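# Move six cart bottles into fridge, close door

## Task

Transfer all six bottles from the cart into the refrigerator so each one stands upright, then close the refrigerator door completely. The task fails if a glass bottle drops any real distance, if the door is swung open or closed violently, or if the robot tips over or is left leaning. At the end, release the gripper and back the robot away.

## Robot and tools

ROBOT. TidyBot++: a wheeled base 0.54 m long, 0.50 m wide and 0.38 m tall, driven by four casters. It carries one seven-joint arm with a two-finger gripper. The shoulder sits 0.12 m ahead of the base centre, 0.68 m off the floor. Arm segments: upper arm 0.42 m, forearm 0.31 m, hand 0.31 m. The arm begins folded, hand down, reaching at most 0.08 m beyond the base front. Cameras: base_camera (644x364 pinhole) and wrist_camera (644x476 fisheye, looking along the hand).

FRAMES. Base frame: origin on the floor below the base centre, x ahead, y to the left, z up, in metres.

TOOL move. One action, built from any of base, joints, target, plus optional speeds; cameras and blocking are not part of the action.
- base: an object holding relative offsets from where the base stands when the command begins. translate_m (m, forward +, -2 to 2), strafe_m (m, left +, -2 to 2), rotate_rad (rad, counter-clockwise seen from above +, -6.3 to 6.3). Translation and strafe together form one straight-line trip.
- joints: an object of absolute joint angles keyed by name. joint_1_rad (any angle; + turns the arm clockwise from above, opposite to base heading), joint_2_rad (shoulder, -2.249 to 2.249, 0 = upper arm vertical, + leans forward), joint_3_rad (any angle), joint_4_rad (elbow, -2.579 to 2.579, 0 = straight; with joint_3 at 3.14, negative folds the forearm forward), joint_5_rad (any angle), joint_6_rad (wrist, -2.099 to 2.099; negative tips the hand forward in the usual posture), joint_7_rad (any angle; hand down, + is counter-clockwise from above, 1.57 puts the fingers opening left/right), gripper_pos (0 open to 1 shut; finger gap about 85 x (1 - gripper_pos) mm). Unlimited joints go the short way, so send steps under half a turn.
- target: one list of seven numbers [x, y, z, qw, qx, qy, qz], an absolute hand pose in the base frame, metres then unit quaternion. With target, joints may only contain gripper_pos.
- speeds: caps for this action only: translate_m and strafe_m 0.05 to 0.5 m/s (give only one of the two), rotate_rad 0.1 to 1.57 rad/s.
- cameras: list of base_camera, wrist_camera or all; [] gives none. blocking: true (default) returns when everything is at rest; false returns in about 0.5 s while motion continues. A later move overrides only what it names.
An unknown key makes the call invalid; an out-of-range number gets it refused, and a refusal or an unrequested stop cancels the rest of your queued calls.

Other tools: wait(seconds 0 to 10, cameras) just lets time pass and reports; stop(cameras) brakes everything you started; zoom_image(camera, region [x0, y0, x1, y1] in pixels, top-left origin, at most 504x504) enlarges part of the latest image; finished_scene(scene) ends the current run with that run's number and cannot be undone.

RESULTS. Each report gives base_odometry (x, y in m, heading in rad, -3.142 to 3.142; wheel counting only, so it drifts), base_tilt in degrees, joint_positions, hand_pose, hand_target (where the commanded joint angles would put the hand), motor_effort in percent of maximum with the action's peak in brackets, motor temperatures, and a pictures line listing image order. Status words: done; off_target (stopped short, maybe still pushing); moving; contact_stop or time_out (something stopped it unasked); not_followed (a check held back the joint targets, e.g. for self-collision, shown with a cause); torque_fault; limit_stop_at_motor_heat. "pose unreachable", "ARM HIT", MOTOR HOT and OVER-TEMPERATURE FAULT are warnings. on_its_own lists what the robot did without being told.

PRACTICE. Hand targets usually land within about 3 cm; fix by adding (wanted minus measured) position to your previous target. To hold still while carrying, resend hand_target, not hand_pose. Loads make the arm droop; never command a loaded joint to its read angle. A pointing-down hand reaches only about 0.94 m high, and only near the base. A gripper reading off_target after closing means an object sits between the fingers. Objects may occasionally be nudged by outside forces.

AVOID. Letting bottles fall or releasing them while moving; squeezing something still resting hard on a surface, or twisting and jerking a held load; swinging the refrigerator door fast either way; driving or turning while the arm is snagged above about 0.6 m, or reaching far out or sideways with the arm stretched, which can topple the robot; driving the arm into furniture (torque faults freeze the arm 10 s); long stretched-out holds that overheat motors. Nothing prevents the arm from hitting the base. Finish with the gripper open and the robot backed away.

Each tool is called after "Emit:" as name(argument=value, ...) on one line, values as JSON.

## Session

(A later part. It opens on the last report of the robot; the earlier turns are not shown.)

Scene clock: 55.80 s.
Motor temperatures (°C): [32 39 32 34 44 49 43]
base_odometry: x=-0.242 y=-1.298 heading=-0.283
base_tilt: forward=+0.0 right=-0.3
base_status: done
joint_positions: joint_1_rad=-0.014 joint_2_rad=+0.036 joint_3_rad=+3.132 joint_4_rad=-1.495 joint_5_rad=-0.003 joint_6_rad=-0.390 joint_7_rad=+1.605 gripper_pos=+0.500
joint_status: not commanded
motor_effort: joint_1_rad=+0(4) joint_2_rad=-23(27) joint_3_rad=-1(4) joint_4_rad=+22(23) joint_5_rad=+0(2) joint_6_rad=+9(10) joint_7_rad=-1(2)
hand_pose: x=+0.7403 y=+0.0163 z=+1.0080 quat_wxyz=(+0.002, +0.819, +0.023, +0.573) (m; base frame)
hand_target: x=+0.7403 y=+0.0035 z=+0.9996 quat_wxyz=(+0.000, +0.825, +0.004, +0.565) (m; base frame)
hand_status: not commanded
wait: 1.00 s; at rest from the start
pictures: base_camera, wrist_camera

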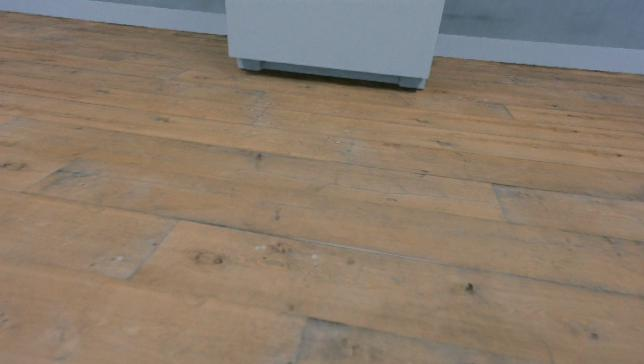

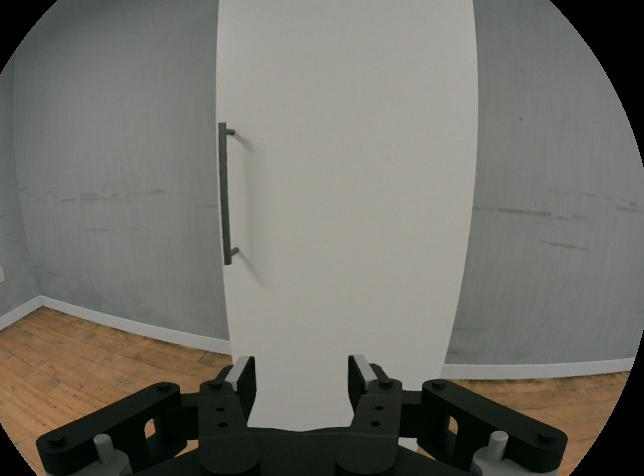

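Emit:
move(base={"translate_m": 0.566, "strafe_m": 0.507, "rotate_rad": -0.348}, speeds={"translate_m": 0.4}, joints={"gripper_pos": 0.3}, cameras=["wrist_camera"])

Scene clock: 59.90 s.
Motor temperatures (°C): [32 39 32 34 44 49 43]
move: done
base_odometry: x=+0.443 y=-0.969 heading=-0.632
base_tilt: forward=+0.1 right=-0.3
base_status: done
joint_positions: joint_1_rad=-0.003 joint_2_rad=+0.035 joint_3_rad=+3.143 joint_4_rad=-1.495 joint_5_rad=-0.003 joint_6_rad=-0.390 joint_7_rad=+1.605 gripper_pos=+0.300
joint_status: all done
motor_effort: joint_1_rad=-1(4) joint_2_rad=-23(27) joint_3_rad=-1(4) joint_4_rad=+23(23) joint_5_rad=+0(1) joint_6_rad=+9(10) joint_7_rad=-1(2)
hand_pose: x=+0.7405 y=+0.0026 z=+1.0082 quat_wxyz=(+0.008, +0.819, +0.014, +0.573) (m; base frame)
hand_target: x=+0.7403 y=+0.0035 z=+0.9996 quat_wxyz=(+0.000, +0.825, +0.004, +0.565) (m; base frame)
hand_status: not commanded
pictures: wrist_camera

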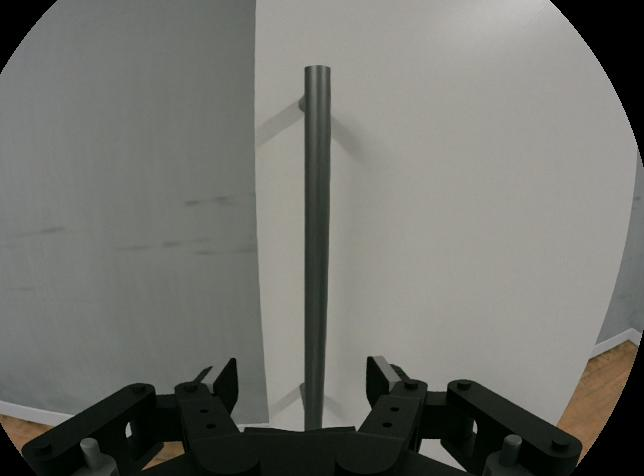

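Emit:
move(base={"translate_m": 0.175, "strafe_m": -0.011}, speeds={"translate_m": 0.15}, cameras=[])

Emit:
move(joints={"gripper_pos": 0.85}, cameras=["wrist_camera"])

Scene clock: 61.97 s.
Motor temperatures (°C): [32 39 32 34 44 49 43]
move: done
base_odometry: x=+0.578 y=-1.081 heading=-0.632
base_tilt: forward=+0.1 right=-0.3
base_status: done
joint_positions: joint_1_rad=-0.003 joint_2_rad=+0.016 joint_3_rad=+3.143 joint_4_rad=-1.503 joint_5_rad=-0.003 joint_6_rad=-0.404 joint_7_rad=+1.605 gripper_pos=+0.300
joint_status: not commanded
motor_effort: joint_1_rad=-1(2) joint_2_rad=-19(25) joint_3_rad=-1(2) joint_4_rad=+23(30) joint_5_rad=+0(1) joint_6_rad=+10(20) joint_7_rad=-1(2)
hand_pose: x=+0.7317 y=+0.0030 z=+1.0116 quat_wxyz=(+0.008, +0.820, +0.014, +0.572) (m; base frame)
hand_target: x=+0.7403 y=+0.0035 z=+0.9996 quat_wxyz=(+0.000, +0.825, +0.004, +0.565) (m; base frame)
hand_status: not commanded
pictures: none
No camera images: "cameras" was empty.

Scene clock: 62.80 s.
Motor temperatures (°C): [32 39 32 34 44 49 43]
move: done
base_odometry: x=+0.578 y=-1.081 heading=-0.632
base_tilt: forward=+0.1 right=-0.3
base_status: not commanded
joint_positions: joint_1_rad=+0.001 joint_2_rad=+0.009 joint_3_rad=+3.143 joint_4_rad=-1.504 joint_5_rad=-0.004 joint_6_rad=-0.404 joint_7_rad=+1.603 gripper_pos=+0.826
joint_status: all done
motor_effort: joint_1_rad=-4(6) joint_2_rad=-17(20) joint_3_rad=-4(7) joint_4_rad=+22(27) joint_5_rad=+1(5) joint_6_rad=+11(16) joint_7_rad=+1(3)
hand_pose: x=+0.7295 y=+0.0007 z=+1.0146 quat_wxyz=(+0.008, +0.818, +0.012, +0.574) (m; base frame)
hand_target: x=+0.7403 y=+0.0035 z=+0.9996 quat_wxyz=(+0.000, +0.825, +0.004, +0.565) (m; base frame)
hand_status: not commanded
pictures: wrist_camera

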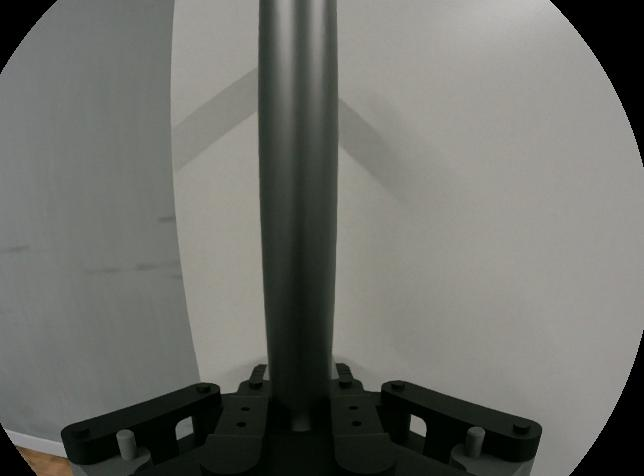

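Emit:
move(base={"translate_m": -0.17, "strafe_m": -0.06}, speeds={"translate_m": 0.1}, cameras=[])

Emit:
move(base={"translate_m": -0.085, "strafe_m": -0.385, "rotate_rad": 0.35}, speeds={"translate_m": 0.12, "rotate_rad": 0.1}, cameras=["wrist_camera"])

Emit:
move(joints={"gripper_pos": 0.7}, cameras=["wrist_camera"])

Scene clock: 65.70 s.
Motor temperatures (°C): [32 39 32 34 44 49 42]
move: done
base_odometry: x=+0.405 y=-1.029 heading=-0.632
base_tilt: forward=+0.1 right=-0.3
base_status: done
joint_positions: joint_1_rad=+0.006 joint_2_rad=+0.038 joint_3_rad=+3.158 joint_4_rad=-1.483 joint_5_rad=-0.004 joint_6_rad=-0.380 joint_7_rad=+1.603 gripper_pos=+0.828
joint_status: not commanded
motor_effort: joint_1_rad=-4(6) joint_2_rad=-24(49) joint_3_rad=-4(7) joint_4_rad=+17(23) joint_5_rad=+4(6) joint_6_rad=+5(10) joint_7_rad=+3(4)
hand_pose: x=+0.7433 y=-0.0116 z=+1.0169 quat_wxyz=(+0.014, +0.814, +0.004, +0.581) (m; base frame)
hand_target: x=+0.7403 y=+0.0035 z=+0.9996 quat_wxyz=(+0.000, +0.825, +0.004, +0.565) (m; base frame)
hand_status: not commanded
pictures: none
No camera images: "cameras" was empty.

Scene clock: 69.57 s.
Motor temperatures (°C): [32 39 32 34 44 49 42]
move: done
base_odometry: x=+0.109 y=-1.290 heading=-0.282
base_tilt: forward=+0.1 right=-0.3
base_status: done
joint_positions: joint_1_rad=-0.011 joint_2_rad=+0.033 joint_3_rad=+3.128 joint_4_rad=-1.486 joint_5_rad=-0.005 joint_6_rad=-0.380 joint_7_rad=+1.602 gripper_pos=+0.829
joint_status: not commanded
motor_effort: joint_1_rad=+2(7) joint_2_rad=-23(27) joint_3_rad=+2(8) joint_4_rad=+18(23) joint_5_rad=+7(9) joint_6_rad=+8(10) joint_7_rad=+4(6)
hand_pose: x=+0.7410 y=+0.0170 z=+1.0185 quat_wxyz=(+0.000, +0.813, +0.021, +0.582) (m; base frame)
hand_target: x=+0.7403 y=+0.0035 z=+0.9996 quat_wxyz=(+0.000, +0.825, +0.004, +0.565) (m; base frame)
hand_status: not commanded
pictures: wrist_camera

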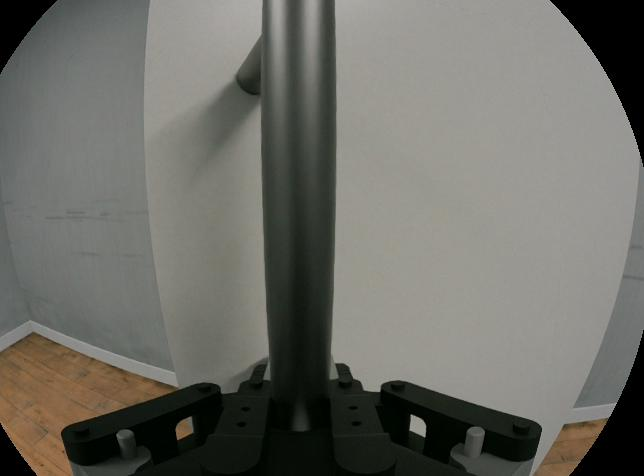

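Scene clock: 70.43 s.
Motor temperatures (°C): [32 39 32 34 44 49 42]
move: done
base_odometry: x=+0.109 y=-1.290 heading=-0.282
base_tilt: forward=+0.1 right=-0.3
base_status: not commanded
joint_positions: joint_1_rad=-0.012 joint_2_rad=+0.033 joint_3_rad=+3.120 joint_4_rad=-1.490 joint_5_rad=-0.005 joint_6_rad=-0.380 joint_7_rad=+1.602 gripper_pos=+0.700
joint_status: all done
motor_effort: joint_1_rad=+4(7) joint_2_rad=-24(27) joint_3_rad=+5(7) joint_4_rad=+22(23) joint_5_rad=+2(7) joint_6_rad=+9(10) joint_7_rad=-1(5)
hand_pose: x=+0.7405 y=+0.0229 z=+1.0155 quat_wxyz=(-0.003, +0.814, +0.025, +0.580) (m; base frame)
hand_target: x=+0.7403 y=+0.0035 z=+0.9996 quat_wxyz=(+0.000, +0.825, +0.004, +0.565) (m; base frame)
hand_status: not commanded
pictures: wrist_camera

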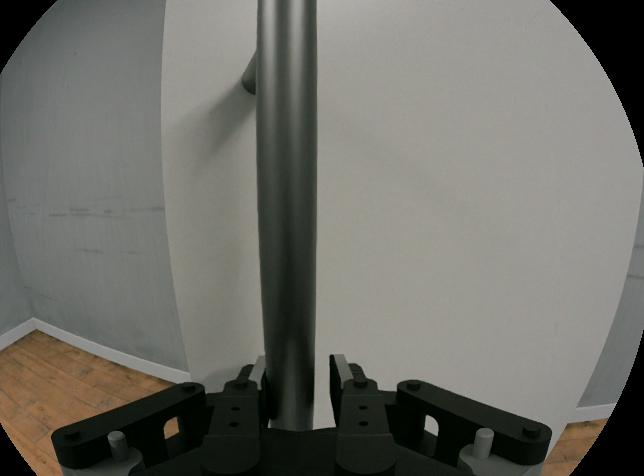

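Emit:
move(joints={"gripper_pos": 0.55}, cameras=["wrist_camera"])

Emit:
wait(seconds=1, cameras=["wrist_camera"])

Scene clock: 71.37 s.
Motor temperatures (°C): [32 39 32 34 44 49 42]
move: done
base_odometry: x=+0.109 y=-1.290 heading=-0.282
base_tilt: forward=+0.1 right=-0.3
base_status: not commanded
joint_positions: joint_1_rad=-0.012 joint_2_rad=+0.033 joint_3_rad=+3.120 joint_4_rad=-1.490 joint_5_rad=-0.005 joint_6_rad=-0.380 joint_7_rad=+1.602 gripper_pos=+0.550
joint_status: all done
motor_effort: joint_1_rad=+6(6) joint_2_rad=-24(25) joint_3_rad=+5(6) joint_4_rad=+22(23) joint_5_rad=+3(3) joint_6_rad=+9(10) joint_7_rad=-1(1)
hand_pose: x=+0.7405 y=+0.0230 z=+1.0155 quat_wxyz=(-0.003, +0.814, +0.025, +0.580) (m; base frame)
hand_target: x=+0.7403 y=+0.0035 z=+0.9996 quat_wxyz=(+0.000, +0.825, +0.004, +0.565) (m; base frame)
hand_status: not commanded
pictures: wrist_camera

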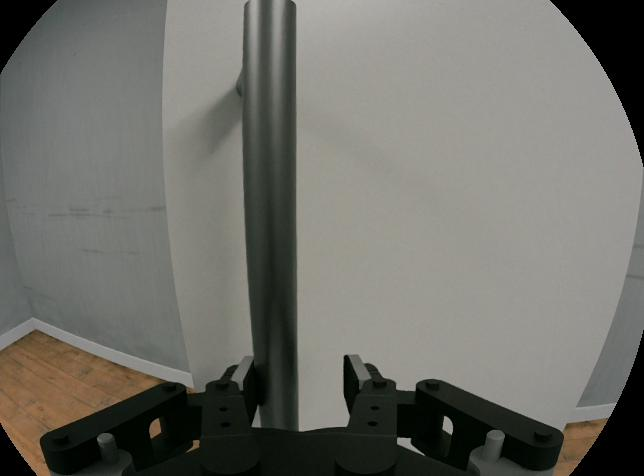

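Scene clock: 72.37 s.
Motor temperatures (°C): [32 39 32 34 44 49 42]
base_odometry: x=+0.109 y=-1.290 heading=-0.282
base_tilt: forward=+0.0 right=-0.3
base_status: not commanded
joint_positions: joint_1_rad=-0.012 joint_2_rad=+0.033 joint_3_rad=+3.120 joint_4_rad=-1.490 joint_5_rad=-0.005 joint_6_rad=-0.380 joint_7_rad=+1.602 gripper_pos=+0.550
joint_status: all done
motor_effort: joint_1_rad=+5(6) joint_2_rad=-24(25) joint_3_rad=+5(6) joint_4_rad=+22(23) joint_5_rad=+2(3) joint_6_rad=+9(10) joint_7_rad=-1(1)
hand_pose: x=+0.7405 y=+0.0230 z=+1.0155 quat_wxyz=(-0.003, +0.814, +0.025, +0.580) (m; base frame)
hand_target: x=+0.7403 y=+0.0035 z=+0.9996 quat_wxyz=(+0.000, +0.825, +0.004, +0.565) (m; base frame)
hand_status: not commanded
wait: 1.00 s; at rest by 0.27 s
pictures: wrist_camera

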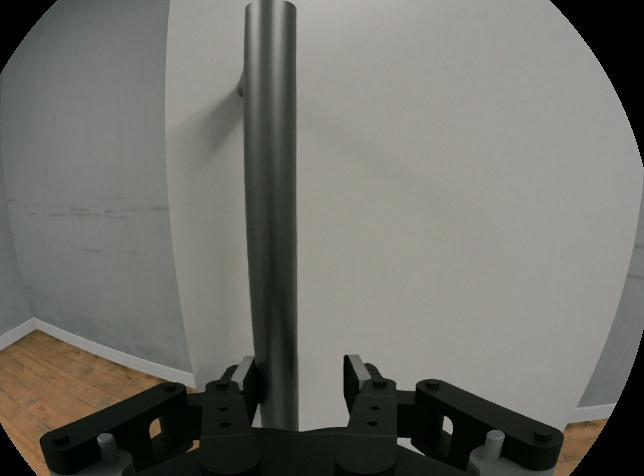

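Emit:
move(base={"translate_m": -0.15, "strafe_m": 0.03}, speeds={"translate_m": 0.3}, cameras=["wrist_camera"])

Emit:
move(base={"translate_m": 0.144, "strafe_m": 0.54, "rotate_rad": -0.35}, joints={"gripper_pos": 1.0}, cameras=["wrist_camera", "base_camera"])

Scene clock: 74.83 s.
Motor temperatures (°C): [32 39 32 34 44 49 42]
move: done
base_odometry: x=-0.027 y=-1.219 heading=-0.282
base_tilt: forward=+0.1 right=-0.3
base_status: done
joint_positions: joint_1_rad=-0.011 joint_2_rad=+0.027 joint_3_rad=+3.135 joint_4_rad=-1.490 joint_5_rad=-0.005 joint_6_rad=-0.380 joint_7_rad=+1.602 gripper_pos=+0.550
joint_status: not commanded
motor_effort: joint_1_rad=+0(6) joint_2_rad=-23(27) joint_3_rad=-1(6) joint_4_rad=+22(24) joint_5_rad=+0(3) joint_6_rad=+9(10) joint_7_rad=-1(2)
hand_pose: x=+0.7387 y=+0.0132 z=+1.0195 quat_wxyz=(+0.002, +0.812, +0.019, +0.583) (m; base frame)
hand_target: x=+0.7403 y=+0.0035 z=+0.9996 quat_wxyz=(+0.000, +0.825, +0.004, +0.565) (m; base frame)
hand_status: not commanded
pictures: wrist_camera

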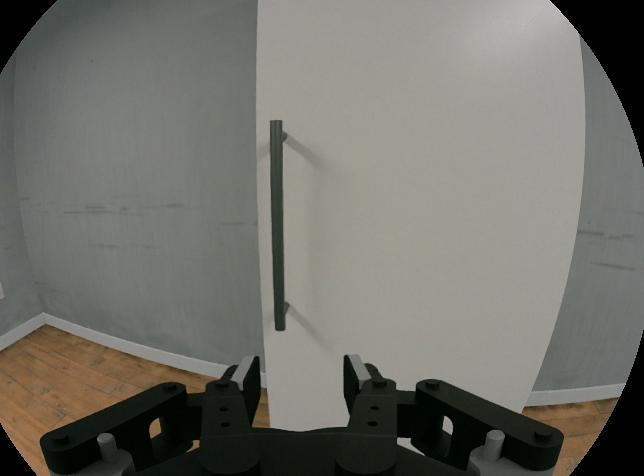

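Scene clock: 77.27 s.
Motor temperatures (°C): [32 39 32 34 44 49 42]
move: done
base_odometry: x=+0.262 y=-0.740 heading=-0.633
base_tilt: forward=+0.0 right=-0.3
base_status: done
joint_positions: joint_1_rad=-0.001 joint_2_rad=+0.027 joint_3_rad=+3.138 joint_4_rad=-1.490 joint_5_rad=-0.005 joint_6_rad=-0.380 joint_7_rad=+1.602 gripper_pos=+0.999
joint_status: all done
motor_effort: joint_1_rad=+0(4) joint_2_rad=-23(24) joint_3_rad=+0(5) joint_4_rad=+23(23) joint_5_rad=+0(1) joint_6_rad=+9(10) joint_7_rad=-1(2)
hand_pose: x=+0.7389 y=+0.0045 z=+1.0195 quat_wxyz=(+0.006, +0.813, +0.013, +0.583) (m; base frame)
hand_target: x=+0.7403 y=+0.0035 z=+0.9996 quat_wxyz=(+0.000, +0.825, +0.004, +0.565) (m; base frame)
hand_status: not commanded
pictures: base_camera, wrist_camera

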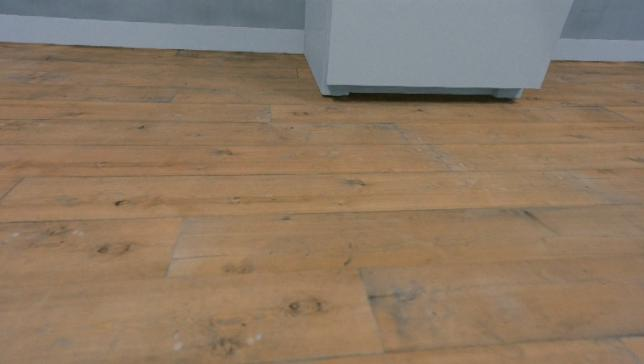

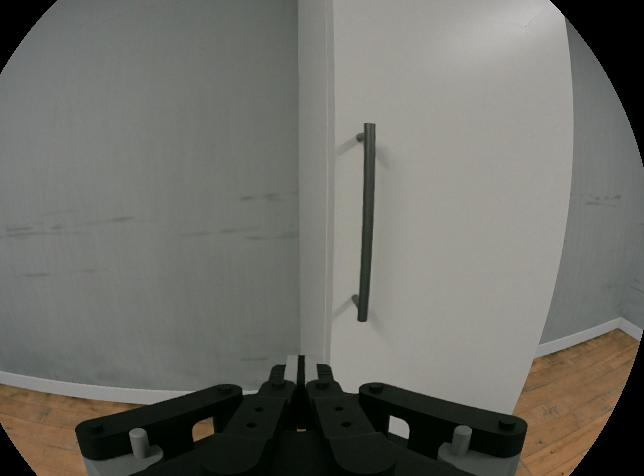

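Emit:
move(base={"translate_m": 0.28, "strafe_m": -0.089}, speeds={"translate_m": 0.3}, joints={"gripper_pos": 0.3}, cameras=["wrist_camera"])

Scene clock: 87.00 s.
Motor temperatures (°C): [32 39 32 34 44 49 42]
move: done
base_odometry: x=+0.435 y=-0.978 heading=-0.632
base_tilt: forward=+0.1 right=-0.3
base_status: done
joint_positions: joint_1_rad=-0.001 joint_2_rad=+0.031 joint_3_rad=+3.138 joint_4_rad=-1.490 joint_5_rad=-0.005 joint_6_rad=-0.380 joint_7_rad=+1.602 gripper_pos=+0.300
joint_status: all done
motor_effort: joint_1_rad=-1(1) joint_2_rad=-23(26) joint_3_rad=-1(2) joint_4_rad=+22(23) joint_5_rad=+0(1) joint_6_rad=+9(10) joint_7_rad=-1(2)
hand_pose: x=+0.7403 y=+0.0045 z=+1.0169 quat_wxyz=(+0.006, +0.814, +0.013, +0.581) (m; base frame)
hand_target: x=+0.7403 y=+0.0035 z=+0.9996 quat_wxyz=(+0.000, +0.825, +0.004, +0.565) (m; base frame)
hand_status: not commanded
pictures: wrist_camera

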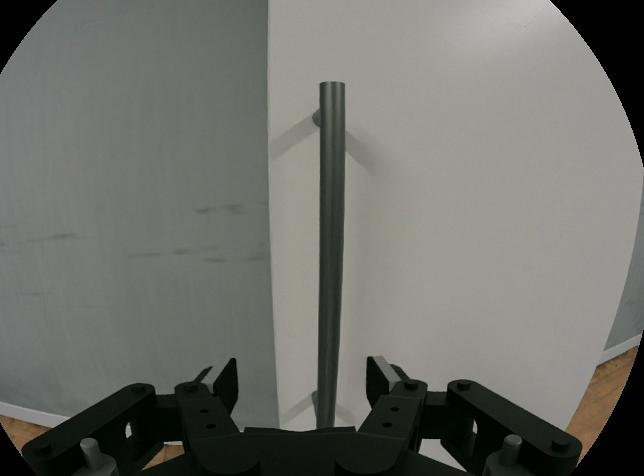

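Emit:
move(base={"translate_m": 0.172, "strafe_m": -0.021}, speeds={"translate_m": 0.2}, cameras=[])

Emit:
move(joints={"gripper_pos": 0.85}, cameras=["wrist_camera"])

Scene clock: 88.87 s.
Motor temperatures (°C): [32 39 32 34 44 49 42]
move: done
base_odometry: x=+0.562 y=-1.097 heading=-0.633
base_tilt: forward=+0.1 right=-0.3
base_status: done
joint_positions: joint_1_rad=-0.001 joint_2_rad=+0.023 joint_3_rad=+3.138 joint_4_rad=-1.495 joint_5_rad=-0.005 joint_6_rad=-0.389 joint_7_rad=+1.602 gripper_pos=+0.300
joint_status: not commanded
motor_effort: joint_1_rad=-1(2) joint_2_rad=-21(27) joint_3_rad=-1(2) joint_4_rad=+23(27) joint_5_rad=+0(1) joint_6_rad=+10(17) joint_7_rad=-1(2)
hand_pose: x=+0.7365 y=+0.0046 z=+1.0160 quat_wxyz=(+0.006, +0.816, +0.013, +0.578) (m; base frame)
hand_target: x=+0.7403 y=+0.0035 z=+0.9996 quat_wxyz=(+0.000, +0.825, +0.004, +0.565) (m; base frame)
hand_status: not commanded
pictures: none
No camera images: "cameras" was empty.

Scene clock: 89.70 s.
Motor temperatures (°C): [32 39 32 34 44 49 42]
move: done
base_odometry: x=+0.561 y=-1.097 heading=-0.633
base_tilt: forward=+0.0 right=-0.3
base_status: not commanded
joint_positions: joint_1_rad=-0.001 joint_2_rad=+0.015 joint_3_rad=+3.138 joint_4_rad=-1.497 joint_5_rad=-0.005 joint_6_rad=-0.390 joint_7_rad=+1.602 gripper_pos=+0.826
joint_status: all done
motor_effort: joint_1_rad=-3(6) joint_2_rad=-18(21) joint_3_rad=-3(6) joint_4_rad=+20(26) joint_5_rad=+2(5) joint_6_rad=+9(13) joint_7_rad=+2(2)
hand_pose: x=+0.7336 y=+0.0047 z=+1.0198 quat_wxyz=(+0.006, +0.814, +0.013, +0.581) (m; base frame)
hand_target: x=+0.7403 y=+0.0035 z=+0.9996 quat_wxyz=(+0.000, +0.825, +0.004, +0.565) (m; base frame)
hand_status: not commanded
pictures: wrist_camera

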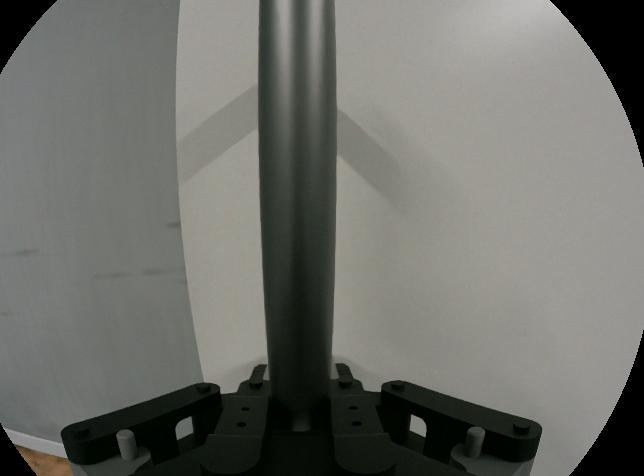

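Emit:
move(base={"translate_m": -0.162, "strafe_m": -0.065}, speeds={"translate_m": 0.1}, cameras=[])

Emit:
move(base={"translate_m": -0.132, "strafe_m": -0.12}, speeds={"translate_m": 0.12}, cameras=[])

Emit:
move(base={"translate_m": -0.081, "strafe_m": -0.141}, speeds={"translate_m": 0.12}, cameras=["wrist_camera"])

Scene clock: 92.53 s.
Motor temperatures (°C): [32 39 32 34 44 49 42]
move: done
base_odometry: x=+0.392 y=-1.053 heading=-0.632
base_tilt: forward=+0.1 right=-0.3
base_status: done
joint_positions: joint_1_rad=-0.005 joint_2_rad=+0.034 joint_3_rad=+3.146 joint_4_rad=-1.482 joint_5_rad=-0.005 joint_6_rad=-0.374 joint_7_rad=+1.602 gripper_pos=+0.828
joint_status: not commanded
motor_effort: joint_1_rad=-1(6) joint_2_rad=-23(48) joint_3_rad=-2(5) joint_4_rad=+17(22) joint_5_rad=+3(5) joint_6_rad=+4(10) joint_7_rad=+2(2)
hand_pose: x=+0.7427 y=+0.0023 z=+1.0218 quat_wxyz=(+0.007, +0.810, +0.012, +0.586) (m; base frame)
hand_target: x=+0.7403 y=+0.0035 z=+0.9996 quat_wxyz=(+0.000, +0.825, +0.004, +0.565) (m; base frame)
hand_status: not commanded
pictures: none
No camera images: "cameras" was empty.

Scene clock: 94.67 s.
Motor temperatures (°C): [32 39 32 34 44 49 42]
move: done
base_odometry: x=+0.215 y=-1.072 heading=-0.633
base_tilt: forward=+0.1 right=-0.3
base_status: done
joint_positions: joint_1_rad=-0.009 joint_2_rad=+0.033 joint_3_rad=+3.122 joint_4_rad=-1.480 joint_5_rad=-0.005 joint_6_rad=-0.375 joint_7_rad=+1.602 gripper_pos=+0.830
joint_status: not commanded
motor_effort: joint_1_rad=+3(6) joint_2_rad=-22(28) joint_3_rad=+3(6) joint_4_rad=+18(21) joint_5_rad=+3(6) joint_6_rad=+6(9) joint_7_rad=+1(2)
hand_pose: x=+0.7420 y=+0.0197 z=+1.0234 quat_wxyz=(-0.002, +0.810, +0.023, +0.587) (m; base frame)
hand_target: x=+0.7403 y=+0.0035 z=+0.9996 quat_wxyz=(+0.000, +0.825, +0.004, +0.565) (m; base frame)
hand_status: not commanded
pictures: none
No camera images: "cameras" was empty.

Scene clock: 96.67 s.
Motor temperatures (°C): [32 39 32 34 44 49 42]
move: done
base_odometry: x=+0.066 y=-1.138 heading=-0.633
base_tilt: forward=+0.0 right=-0.3
base_status: done
joint_positions: joint_1_rad=-0.029 joint_2_rad=+0.025 joint_3_rad=+3.099 joint_4_rad=-1.486 joint_5_rad=-0.005 joint_6_rad=-0.376 joint_7_rad=+1.602 gripper_pos=+0.831
joint_status: not commanded
motor_effort: joint_1_rad=+6(10) joint_2_rad=-21(26) joint_3_rad=+7(11) joint_4_rad=+20(24) joint_5_rad=+5(6) joint_6_rad=+8(12) joint_7_rad=+1(1)
hand_pose: x=+0.7371 y=+0.0461 z=+1.0242 quat_wxyz=(-0.014, +0.809, +0.040, +0.587) (m; base frame)
hand_target: x=+0.7403 y=+0.0035 z=+0.9996 quat_wxyz=(+0.000, +0.825, +0.004, +0.565) (m; base frame)
hand_status: not commanded
pictures: wrist_camera

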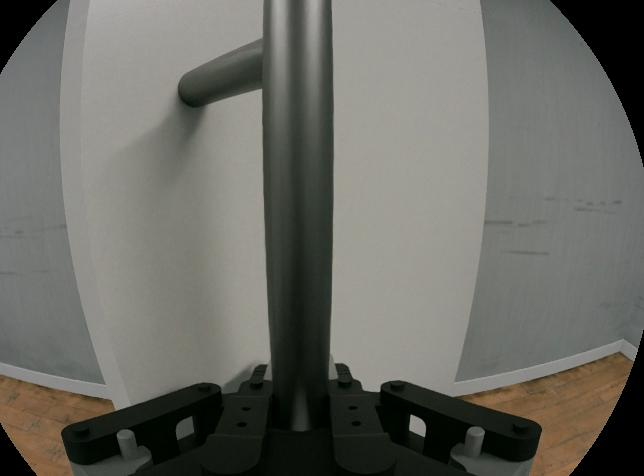

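Emit:
move(base={"translate_m": -0.05, "strafe_m": -0.12}, speeds={"translate_m": 0.12}, cameras=["wrist_camera"])

Emit:
move(joints={"gripper_pos": 0.6}, cameras=["wrist_camera"])

Emit:
wait(seconds=1, cameras=["wrist_camera"])

Scene clock: 99.07 s.
Motor temperatures (°C): [32 39 32 34 44 49 42]
move: done
base_odometry: x=-0.046 y=-1.205 heading=-0.633
base_tilt: forward=+0.1 right=-0.3
base_status: done
joint_positions: joint_1_rad=-0.032 joint_2_rad=+0.019 joint_3_rad=+3.107 joint_4_rad=-1.490 joint_5_rad=-0.005 joint_6_rad=-0.382 joint_7_rad=+1.602 gripper_pos=+0.831
joint_status: not commanded
motor_effort: joint_1_rad=+5(12) joint_2_rad=-20(25) joint_3_rad=+5(13) joint_4_rad=+21(24) joint_5_rad=+5(7) joint_6_rad=+9(12) joint_7_rad=+2(2)
hand_pose: x=+0.7342 y=+0.0427 z=+1.0245 quat_wxyz=(-0.013, +0.810, +0.038, +0.586) (m; base frame)
hand_target: x=+0.7403 y=+0.0035 z=+0.9996 quat_wxyz=(+0.000, +0.825, +0.004, +0.565) (m; base frame)
hand_status: not commanded
pictures: wrist_camera

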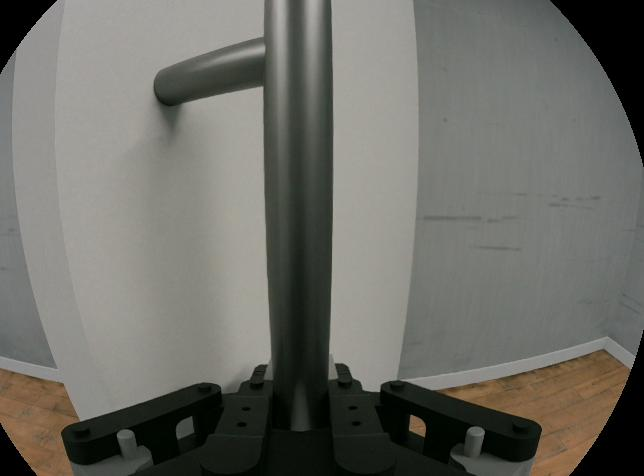

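Scene clock: 99.73 s.
Motor temperatures (°C): [32 39 32 34 44 49 42]
move: done
base_odometry: x=-0.046 y=-1.205 heading=-0.633
base_tilt: forward=+0.1 right=-0.3
base_status: not commanded
joint_positions: joint_1_rad=-0.028 joint_2_rad=+0.021 joint_3_rad=+3.118 joint_4_rad=-1.490 joint_5_rad=-0.005 joint_6_rad=-0.382 joint_7_rad=+1.602 gripper_pos=+0.600
joint_status: all done
motor_effort: joint_1_rad=+2(6) joint_2_rad=-23(24) joint_3_rad=+2(6) joint_4_rad=+22(23) joint_5_rad=+1(5) joint_6_rad=+9(10) joint_7_rad=-1(2)
hand_pose: x=+0.7356 y=+0.0339 z=+1.0231 quat_wxyz=(-0.008, +0.810, +0.032, +0.585) (m; base frame)
hand_target: x=+0.7403 y=+0.0035 z=+0.9996 quat_wxyz=(+0.000, +0.825, +0.004, +0.565) (m; base frame)
hand_status: not commanded
pictures: wrist_camera

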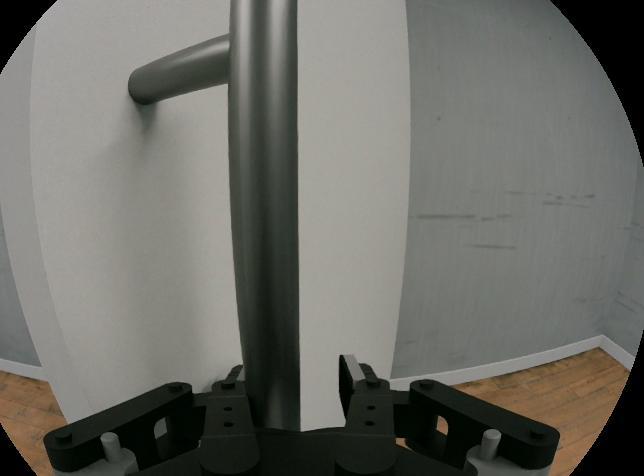

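Scene clock: 100.73 s.
Motor temperatures (°C): [32 39 32 34 44 49 42]
base_odometry: x=-0.046 y=-1.205 heading=-0.633
base_tilt: forward=+0.1 right=-0.3
base_status: not commanded
joint_positions: joint_1_rad=-0.028 joint_2_rad=+0.021 joint_3_rad=+3.118 joint_4_rad=-1.490 joint_5_rad=-0.005 joint_6_rad=-0.382 joint_7_rad=+1.602 gripper_pos=+0.600
joint_status: all done
motor_effort: joint_1_rad=+2(6) joint_2_rad=-23(24) joint_3_rad=+2(6) joint_4_rad=+21(23) joint_5_rad=+1(5) joint_6_rad=+8(10) joint_7_rad=-1(2)
hand_pose: x=+0.7356 y=+0.0339 z=+1.0231 quat_wxyz=(-0.008, +0.810, +0.032, +0.585) (m; base frame)
hand_target: x=+0.7403 y=+0.0035 z=+0.9996 quat_wxyz=(+0.000, +0.825, +0.004, +0.565) (m; base frame)
hand_status: not commanded
wait: 1.00 s; at rest by 0.27 s
pictures: wrist_camera

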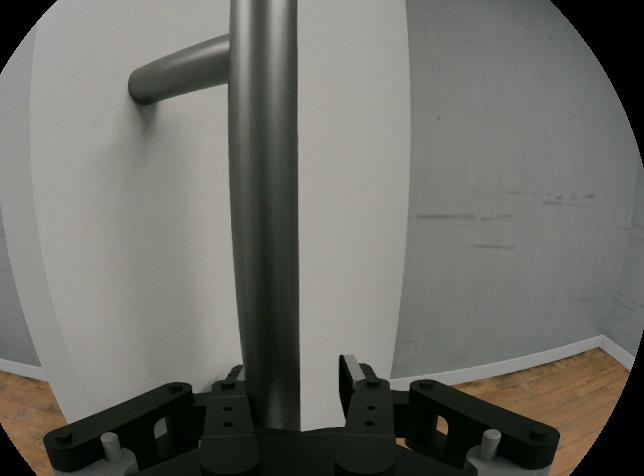

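Emit:
move(base={"translate_m": -0.015, "strafe_m": -0.14}, speeds={"strafe_m": 0.1}, cameras=["wrist_camera"])

Scene clock: 103.60 s.
Motor temperatures (°C): [32 39 32 34 44 49 42]
move: done
base_odometry: x=-0.141 y=-1.309 heading=-0.633
base_tilt: forward=+0.1 right=-0.3
base_status: done
joint_positions: joint_1_rad=-0.020 joint_2_rad=+0.020 joint_3_rad=+3.127 joint_4_rad=-1.491 joint_5_rad=-0.005 joint_6_rad=-0.382 joint_7_rad=+1.602 gripper_pos=+0.600
joint_status: not commanded
motor_effort: joint_1_rad=+3(8) joint_2_rad=-22(24) joint_3_rad=+3(8) joint_4_rad=+22(24) joint_5_rad=+1(3) joint_6_rad=+9(11) joint_7_rad=-1(2)
hand_pose: x=+0.7360 y=+0.0231 z=+1.0225 quat_wxyz=(-0.003, +0.811, +0.025, +0.585) (m; base frame)
hand_target: x=+0.7403 y=+0.0035 z=+0.9996 quat_wxyz=(+0.000, +0.825, +0.004, +0.565) (m; base frame)
hand_status: not commanded
pictures: wrist_camera

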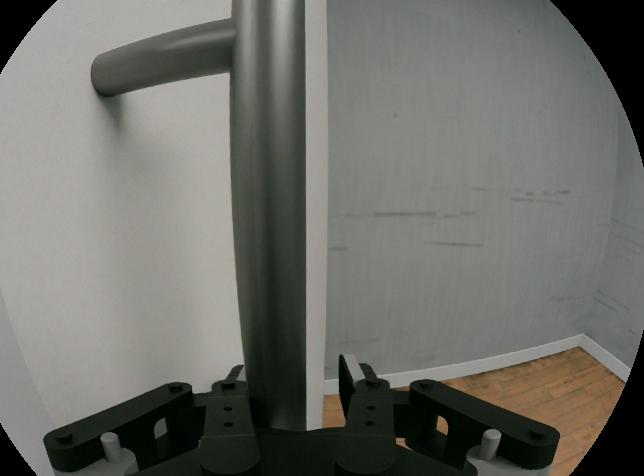

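Emit:
move(joints={"joint_2_rad": -0.32}, blocking=false, cameras=["wrist_camera"])

Emit:
move(base={"translate_m": 0.33, "strafe_m": 0.25}, joints={"joint_1_rad": -0.7, "gripper_pos": 1.0}, blocking=false, cameras=["wrist_camera"])

Emit:
move(joints={"joint_2_rad": 0.04}, cameras=["wrist_camera", "base_camera"])

Scene clock: 105.17 s.
Motor temperatures (°C): [32 39 32 34 44 49 42]
move: moving
base_odometry: x=-0.141 y=-1.309 heading=-0.633
base_tilt: forward=+0.1 right=-0.3
base_status: not commanded
joint_positions: joint_1_rad=-0.020 joint_2_rad=-0.039 joint_3_rad=+3.126 joint_4_rad=-1.493 joint_5_rad=-0.005 joint_6_rad=-0.382 joint_7_rad=+1.602 gripper_pos=+0.600
joint_status: joint_2_rad moving
motor_effort: joint_1_rad=+1(5) joint_2_rad=-26(27) joint_3_rad=+0(5) joint_4_rad=+24(25) joint_5_rad=+1(3) joint_6_rad=+10(11) joint_7_rad=-1(1)
hand_pose: x=+0.7146 y=+0.0231 z=+1.0577 quat_wxyz=(-0.003, +0.794, +0.025, +0.608) (m; base frame)
hand_target: x=+0.6926 y=+0.0035 z=+1.0794 quat_wxyz=(+0.000, +0.785, +0.004, +0.619) (m; base frame)
hand_status: not commanded
pictures: wrist_camera

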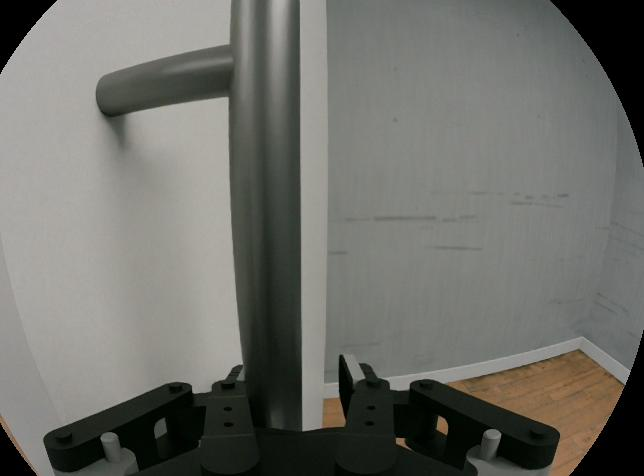

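Scene clock: 105.67 s.
Motor temperatures (°C): [32 39 32 34 44 49 42]
move: moving
base_odometry: x=-0.076 y=-1.308 heading=-0.633
base_tilt: forward=+0.1 right=-0.3
base_status: translate_m moving; strafe_m moving
joint_positions: joint_1_rad=-0.091 joint_2_rad=-0.302 joint_3_rad=+3.143 joint_4_rad=-1.493 joint_5_rad=-0.005 joint_6_rad=-0.382 joint_7_rad=+1.602 gripper_pos=+0.999
joint_status: joint_1_rad moving; joint_2_rad moving; gripper_pos moving
motor_effort: joint_1_rad=-1(4) joint_2_rad=-4(25) joint_3_rad=-2(5) joint_4_rad=+19(25) joint_5_rad=+0(2) joint_6_rad=+9(12) joint_7_rad=-1(1)
hand_pose: x=+0.5951 y=+0.0445 z=+1.1994 quat_wxyz=(-0.023, +0.707, +0.042, +0.706) (m; base frame)
hand_target: x=+0.5970 y=+0.0677 z=+1.1858 quat_wxyz=(-0.046, +0.717, +0.052, +0.693) (m; base frame)
hand_status: not commanded
pictures: wrist_camera

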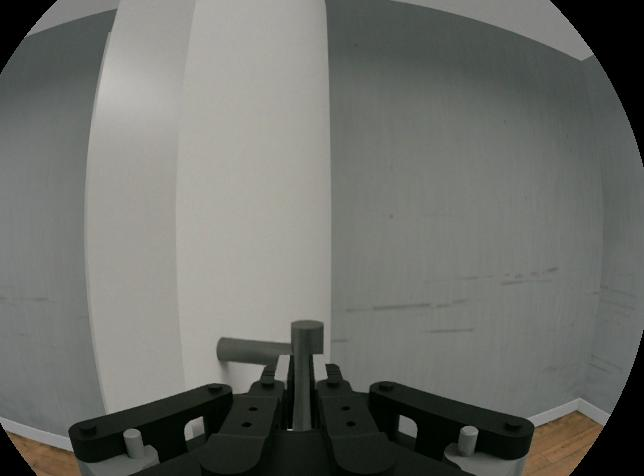

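Scene clock: 107.53 s.
Motor temperatures (°C): [32 39 32 34 44 49 42]
move: done
base_odometry: x=+0.273 y=-1.302 heading=-0.633
base_tilt: forward=+0.1 right=-0.4
base_status: done
joint_positions: joint_1_rad=-0.679 joint_2_rad=+0.034 joint_3_rad=+3.141 joint_4_rad=-1.493 joint_5_rad=-0.005 joint_6_rad=-0.382 joint_7_rad=+1.602 gripper_pos=+0.999
joint_status: all done
motor_effort: joint_1_rad=-1(2) joint_2_rad=-23(28) joint_3_rad=-1(3) joint_4_rad=+22(24) joint_5_rad=+0(1) joint_6_rad=+9(11) joint_7_rad=-1(2)
hand_pose: x=+0.6018 y=+0.3923 z=+1.0126 quat_wxyz=(-0.186, +0.766, +0.283, +0.547) (m; base frame)
hand_target: x=+0.5919 y=+0.4030 z=+0.9996 quat_wxyz=(-0.194, +0.773, +0.287, +0.531) (m; base frame)
hand_status: not commanded
pictures: base_camera, wrist_camera

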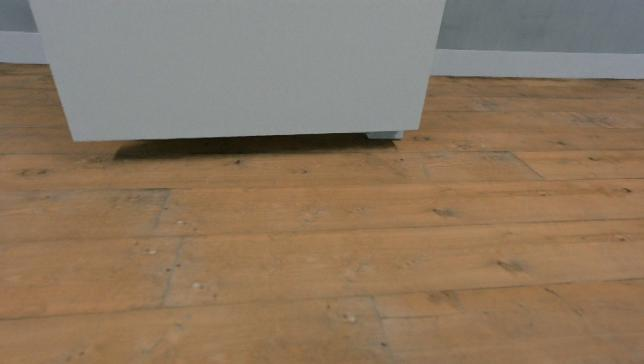

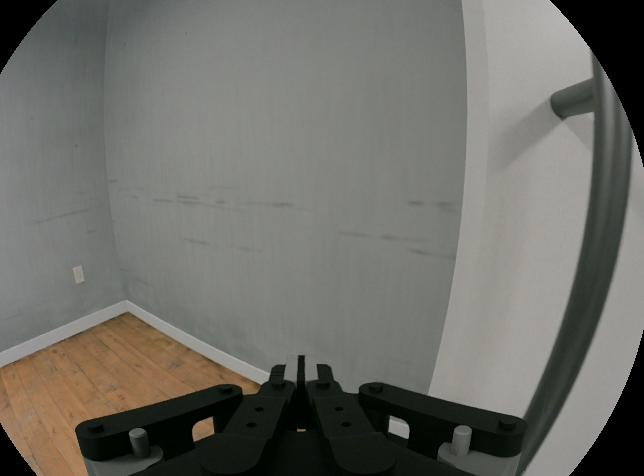

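Emit:
move(base={"translate_m": -0.062, "strafe_m": 0.337}, joints={"joint_1_rad": 0, "joint_2_rad": 0.04, "gripper_pos": 0.3}, cameras=["wrist_camera", "base_camera"])

Scene clock: 115.53 s.
Motor temperatures (°C): [32 39 32 34 44 49 42]
move: done
base_odometry: x=+0.423 y=-0.994 heading=-0.634
base_tilt: forward=+0.0 right=-0.3
base_status: done
joint_positions: joint_1_rad=-0.023 joint_2_rad=+0.034 joint_3_rad=+3.141 joint_4_rad=-1.493 joint_5_rad=-0.005 joint_6_rad=-0.382 joint_7_rad=+1.602 gripper_pos=+0.300
joint_status: all done
motor_effort: joint_1_rad=+0(3) joint_2_rad=-23(25) joint_3_rad=+0(3) joint_4_rad=+22(23) joint_5_rad=+0(1) joint_6_rad=+10(10) joint_7_rad=-1(2)
hand_pose: x=+0.7409 y=+0.0168 z=+1.0126 quat_wxyz=(+0.000, +0.816, +0.021, +0.578) (m; base frame)
hand_target: x=+0.7403 y=+0.0035 z=+0.9996 quat_wxyz=(+0.000, +0.825, +0.004, +0.565) (m; base frame)
hand_status: not commanded
pictures: base_camera, wrist_camera

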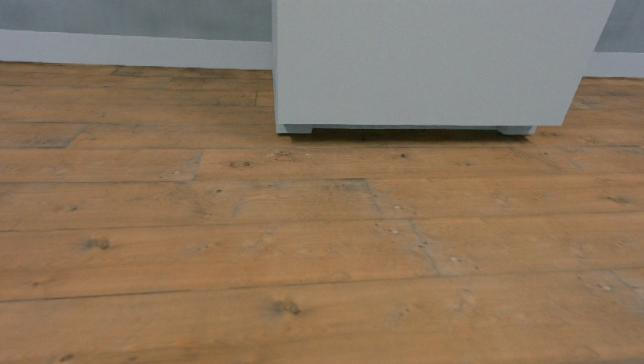

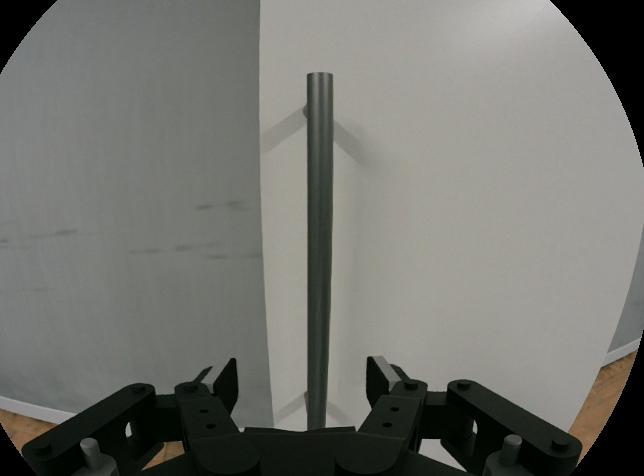

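Emit:
move(base={"translate_m": 0.17, "strafe_m": -0.013}, speeds={"translate_m": 0.2}, cameras=[])

Emit:
move(joints={"gripper_pos": 0.85}, cameras=[])

Emit:
move(base={"translate_m": -0.162, "strafe_m": -0.065}, speeds={"translate_m": 0.12}, cameras=[])

Emit:
move(base={"translate_m": -0.132, "strafe_m": -0.12}, speeds={"translate_m": 0.14}, cameras=[])

Emit:
move(base={"translate_m": -0.081, "strafe_m": -0.141}, speeds={"translate_m": 0.12}, cameras=["wrist_camera"])

Scene clock: 117.53 s.
Motor temperatures (°C): [32 39 32 34 44 49 42]
move: done
base_odometry: x=+0.553 y=-1.105 heading=-0.634
base_tilt: forward=+0.1 right=-0.3
base_status: done
joint_positions: joint_1_rad=-0.021 joint_2_rad=+0.022 joint_3_rad=+3.140 joint_4_rad=-1.498 joint_5_rad=-0.005 joint_6_rad=-0.393 joint_7_rad=+1.602 gripper_pos=+0.300
joint_status: not commanded
motor_effort: joint_1_rad=-1(2) joint_2_rad=-20(27) joint_3_rad=-1(2) joint_4_rad=+22(29) joint_5_rad=+0(1) joint_6_rad=+9(18) joint_7_rad=-1(2)
hand_pose: x=+0.7351 y=+0.0158 z=+1.0139 quat_wxyz=(+0.000, +0.817, +0.021, +0.576) (m; base frame)
hand_target: x=+0.7403 y=+0.0035 z=+0.9996 quat_wxyz=(+0.000, +0.825, +0.004, +0.565) (m; base frame)
hand_status: not commanded
pictures: none
No camera images: "cameras" was empty.

Scene clock: 118.37 s.
Motor temperatures (°C): [32 39 32 34 44 49 42]
move: done
base_odometry: x=+0.552 y=-1.105 heading=-0.634
base_tilt: forward=+0.1 right=-0.3
base_status: not commanded
joint_positions: joint_1_rad=-0.015 joint_2_rad=+0.013 joint_3_rad=+3.133 joint_4_rad=-1.501 joint_5_rad=-0.005 joint_6_rad=-0.394 joint_7_rad=+1.602 gripper_pos=+0.826
joint_status: all done
motor_effort: joint_1_rad=+1(4) joint_2_rad=-18(20) joint_3_rad=+1(5) joint_4_rad=+22(25) joint_5_rad=+2(3) joint_6_rad=+10(14) joint_7_rad=+0(2)
hand_pose: x=+0.7319 y=+0.0162 z=+1.0175 quat_wxyz=(+0.000, +0.815, +0.021, +0.579) (m; base frame)
hand_target: x=+0.7403 y=+0.0035 z=+0.9996 quat_wxyz=(+0.000, +0.825, +0.004, +0.565) (m; base frame)
hand_status: not commanded
pictures: none
No camera images: "cameras" was empty.

Scene clock: 120.43 s.
Motor temperatures (°C): [32 39 32 34 44 49 42]
move: done
base_odometry: x=+0.383 y=-1.061 heading=-0.634
base_tilt: forward=+0.1 right=-0.3
base_status: done
joint_positions: joint_1_rad=-0.014 joint_2_rad=+0.035 joint_3_rad=+3.135 joint_4_rad=-1.485 joint_5_rad=-0.005 joint_6_rad=-0.374 joint_7_rad=+1.602 gripper_pos=+0.828
joint_status: not commanded
motor_effort: joint_1_rad=+0(8) joint_2_rad=-23(47) joint_3_rad=+0(7) joint_4_rad=+17(23) joint_5_rad=+3(4) joint_6_rad=+5(10) joint_7_rad=+2(2)
hand_pose: x=+0.7426 y=+0.0150 z=+1.0196 quat_wxyz=(+0.001, +0.811, +0.020, +0.584) (m; base frame)
hand_target: x=+0.7403 y=+0.0035 z=+0.9996 quat_wxyz=(+0.000, +0.825, +0.004, +0.565) (m; base frame)
hand_status: not commanded
pictures: none
No camera images: "cameras" was empty.

Scene clock: 122.37 s.
Motor temperatures (°C): [32 39 32 34 44 49 42]
move: done
base_odometry: x=+0.206 y=-1.080 heading=-0.634
base_tilt: forward=+0.1 right=-0.3
base_status: done
joint_positions: joint_1_rad=-0.020 joint_2_rad=+0.033 joint_3_rad=+3.109 joint_4_rad=-1.484 joint_5_rad=-0.005 joint_6_rad=-0.375 joint_7_rad=+1.602 gripper_pos=+0.830
joint_status: not commanded
motor_effort: joint_1_rad=+5(8) joint_2_rad=-22(28) joint_3_rad=+5(8) joint_4_rad=+18(23) joint_5_rad=+4(6) joint_6_rad=+7(11) joint_7_rad=+1(2)
hand_pose: x=+0.7409 y=+0.0342 z=+1.0211 quat_wxyz=(-0.009, +0.810, +0.032, +0.585) (m; base frame)
hand_target: x=+0.7403 y=+0.0035 z=+0.9996 quat_wxyz=(+0.000, +0.825, +0.004, +0.565) (m; base frame)
hand_status: not commanded
pictures: none
No camera images: "cameras" was empty.

Scene clock: 124.37 s.
Motor temperatures (°C): [32 39 32 34 44 49 42]
move: done
base_odometry: x=+0.057 y=-1.145 heading=-0.634
base_tilt: forward=+0.1 right=-0.3
base_status: done
joint_positions: joint_1_rad=-0.042 joint_2_rad=+0.025 joint_3_rad=+3.085 joint_4_rad=-1.490 joint_5_rad=-0.005 joint_6_rad=-0.377 joint_7_rad=+1.602 gripper_pos=+0.830
joint_status: not commanded
motor_effort: joint_1_rad=+9(12) joint_2_rad=-19(26) joint_3_rad=+9(13) joint_4_rad=+20(24) joint_5_rad=+5(6) joint_6_rad=+9(13) joint_7_rad=+0(1)
hand_pose: x=+0.7350 y=+0.0618 z=+1.0218 quat_wxyz=(-0.022, +0.809, +0.051, +0.585) (m; base frame)
hand_target: x=+0.7403 y=+0.0035 z=+0.9996 quat_wxyz=(+0.000, +0.825, +0.004, +0.565) (m; base frame)
hand_status: not commanded
pictures: wrist_camera

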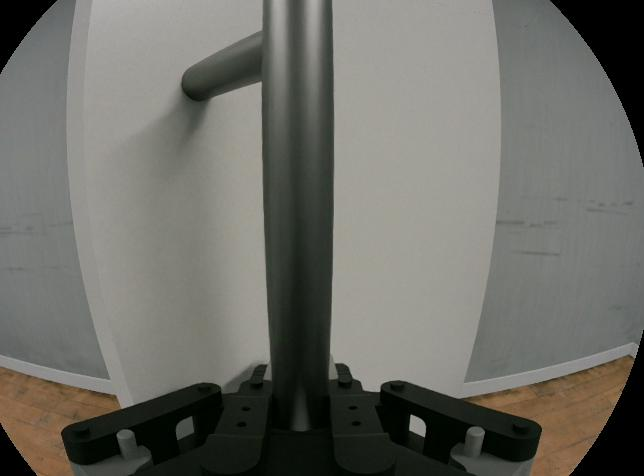

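Emit:
move(base={"translate_m": -0.05, "strafe_m": -0.10}, speeds={"translate_m": 0.14}, cameras=[])

Emit:
move(joints={"gripper_pos": 0.5}, cameras=["wrist_camera", "base_camera"])

Scene clock: 126.17 s.
Motor temperatures (°C): [32 39 32 34 44 49 42]
move: done
base_odometry: x=-0.043 y=-1.196 heading=-0.634
base_tilt: forward=+0.0 right=-0.3
base_status: done
joint_positions: joint_1_rad=-0.037 joint_2_rad=+0.018 joint_3_rad=+3.105 joint_4_rad=-1.492 joint_5_rad=-0.005 joint_6_rad=-0.386 joint_7_rad=+1.602 gripper_pos=+0.831
joint_status: not commanded
motor_effort: joint_1_rad=+6(12) joint_2_rad=-19(25) joint_3_rad=+7(12) joint_4_rad=+21(25) joint_5_rad=+6(6) joint_6_rad=+9(14) joint_7_rad=+2(2)
hand_pose: x=+0.7330 y=+0.0471 z=+1.0221 quat_wxyz=(-0.015, +0.811, +0.041, +0.583) (m; base frame)
hand_target: x=+0.7403 y=+0.0035 z=+0.9996 quat_wxyz=(+0.000, +0.825, +0.004, +0.565) (m; base frame)
hand_status: not commanded
pictures: none
No camera images: "cameras" was empty.

Scene clock: 126.90 s.
Motor temperatures (°C): [32 39 32 34 44 49 42]
move: done
base_odometry: x=-0.043 y=-1.196 heading=-0.634
base_tilt: forward=+0.1 right=-0.3
base_status: not commanded
joint_positions: joint_1_rad=-0.029 joint_2_rad=+0.019 joint_3_rad=+3.118 joint_4_rad=-1.492 joint_5_rad=-0.005 joint_6_rad=-0.386 joint_7_rad=+1.602 gripper_pos=+0.500
joint_status: all done
motor_effort: joint_1_rad=+2(6) joint_2_rad=-22(23) joint_3_rad=+2(7) joint_4_rad=+21(22) joint_5_rad=+1(6) joint_6_rad=+9(10) joint_7_rad=-1(2)
hand_pose: x=+0.7344 y=+0.0340 z=+1.0214 quat_wxyz=(-0.008, +0.812, +0.033, +0.583) (m; base frame)
hand_target: x=+0.7403 y=+0.0035 z=+0.9996 quat_wxyz=(+0.000, +0.825, +0.004, +0.565) (m; base frame)
hand_status: not commanded
pictures: base_camera, wrist_camera

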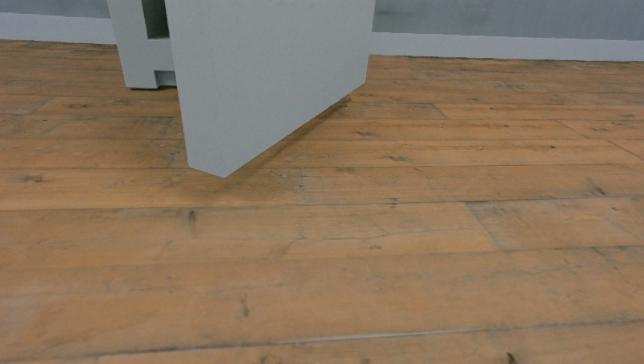

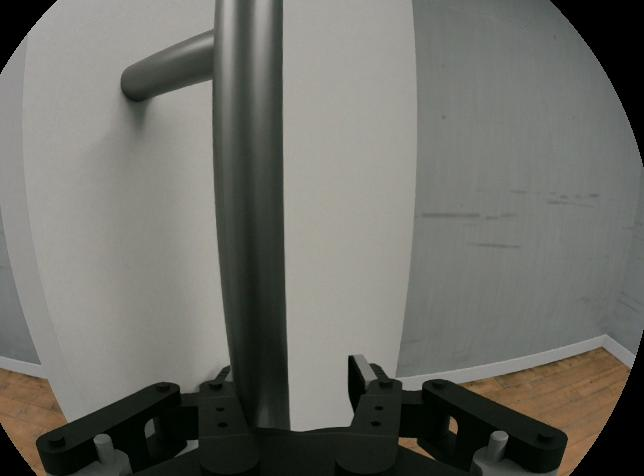

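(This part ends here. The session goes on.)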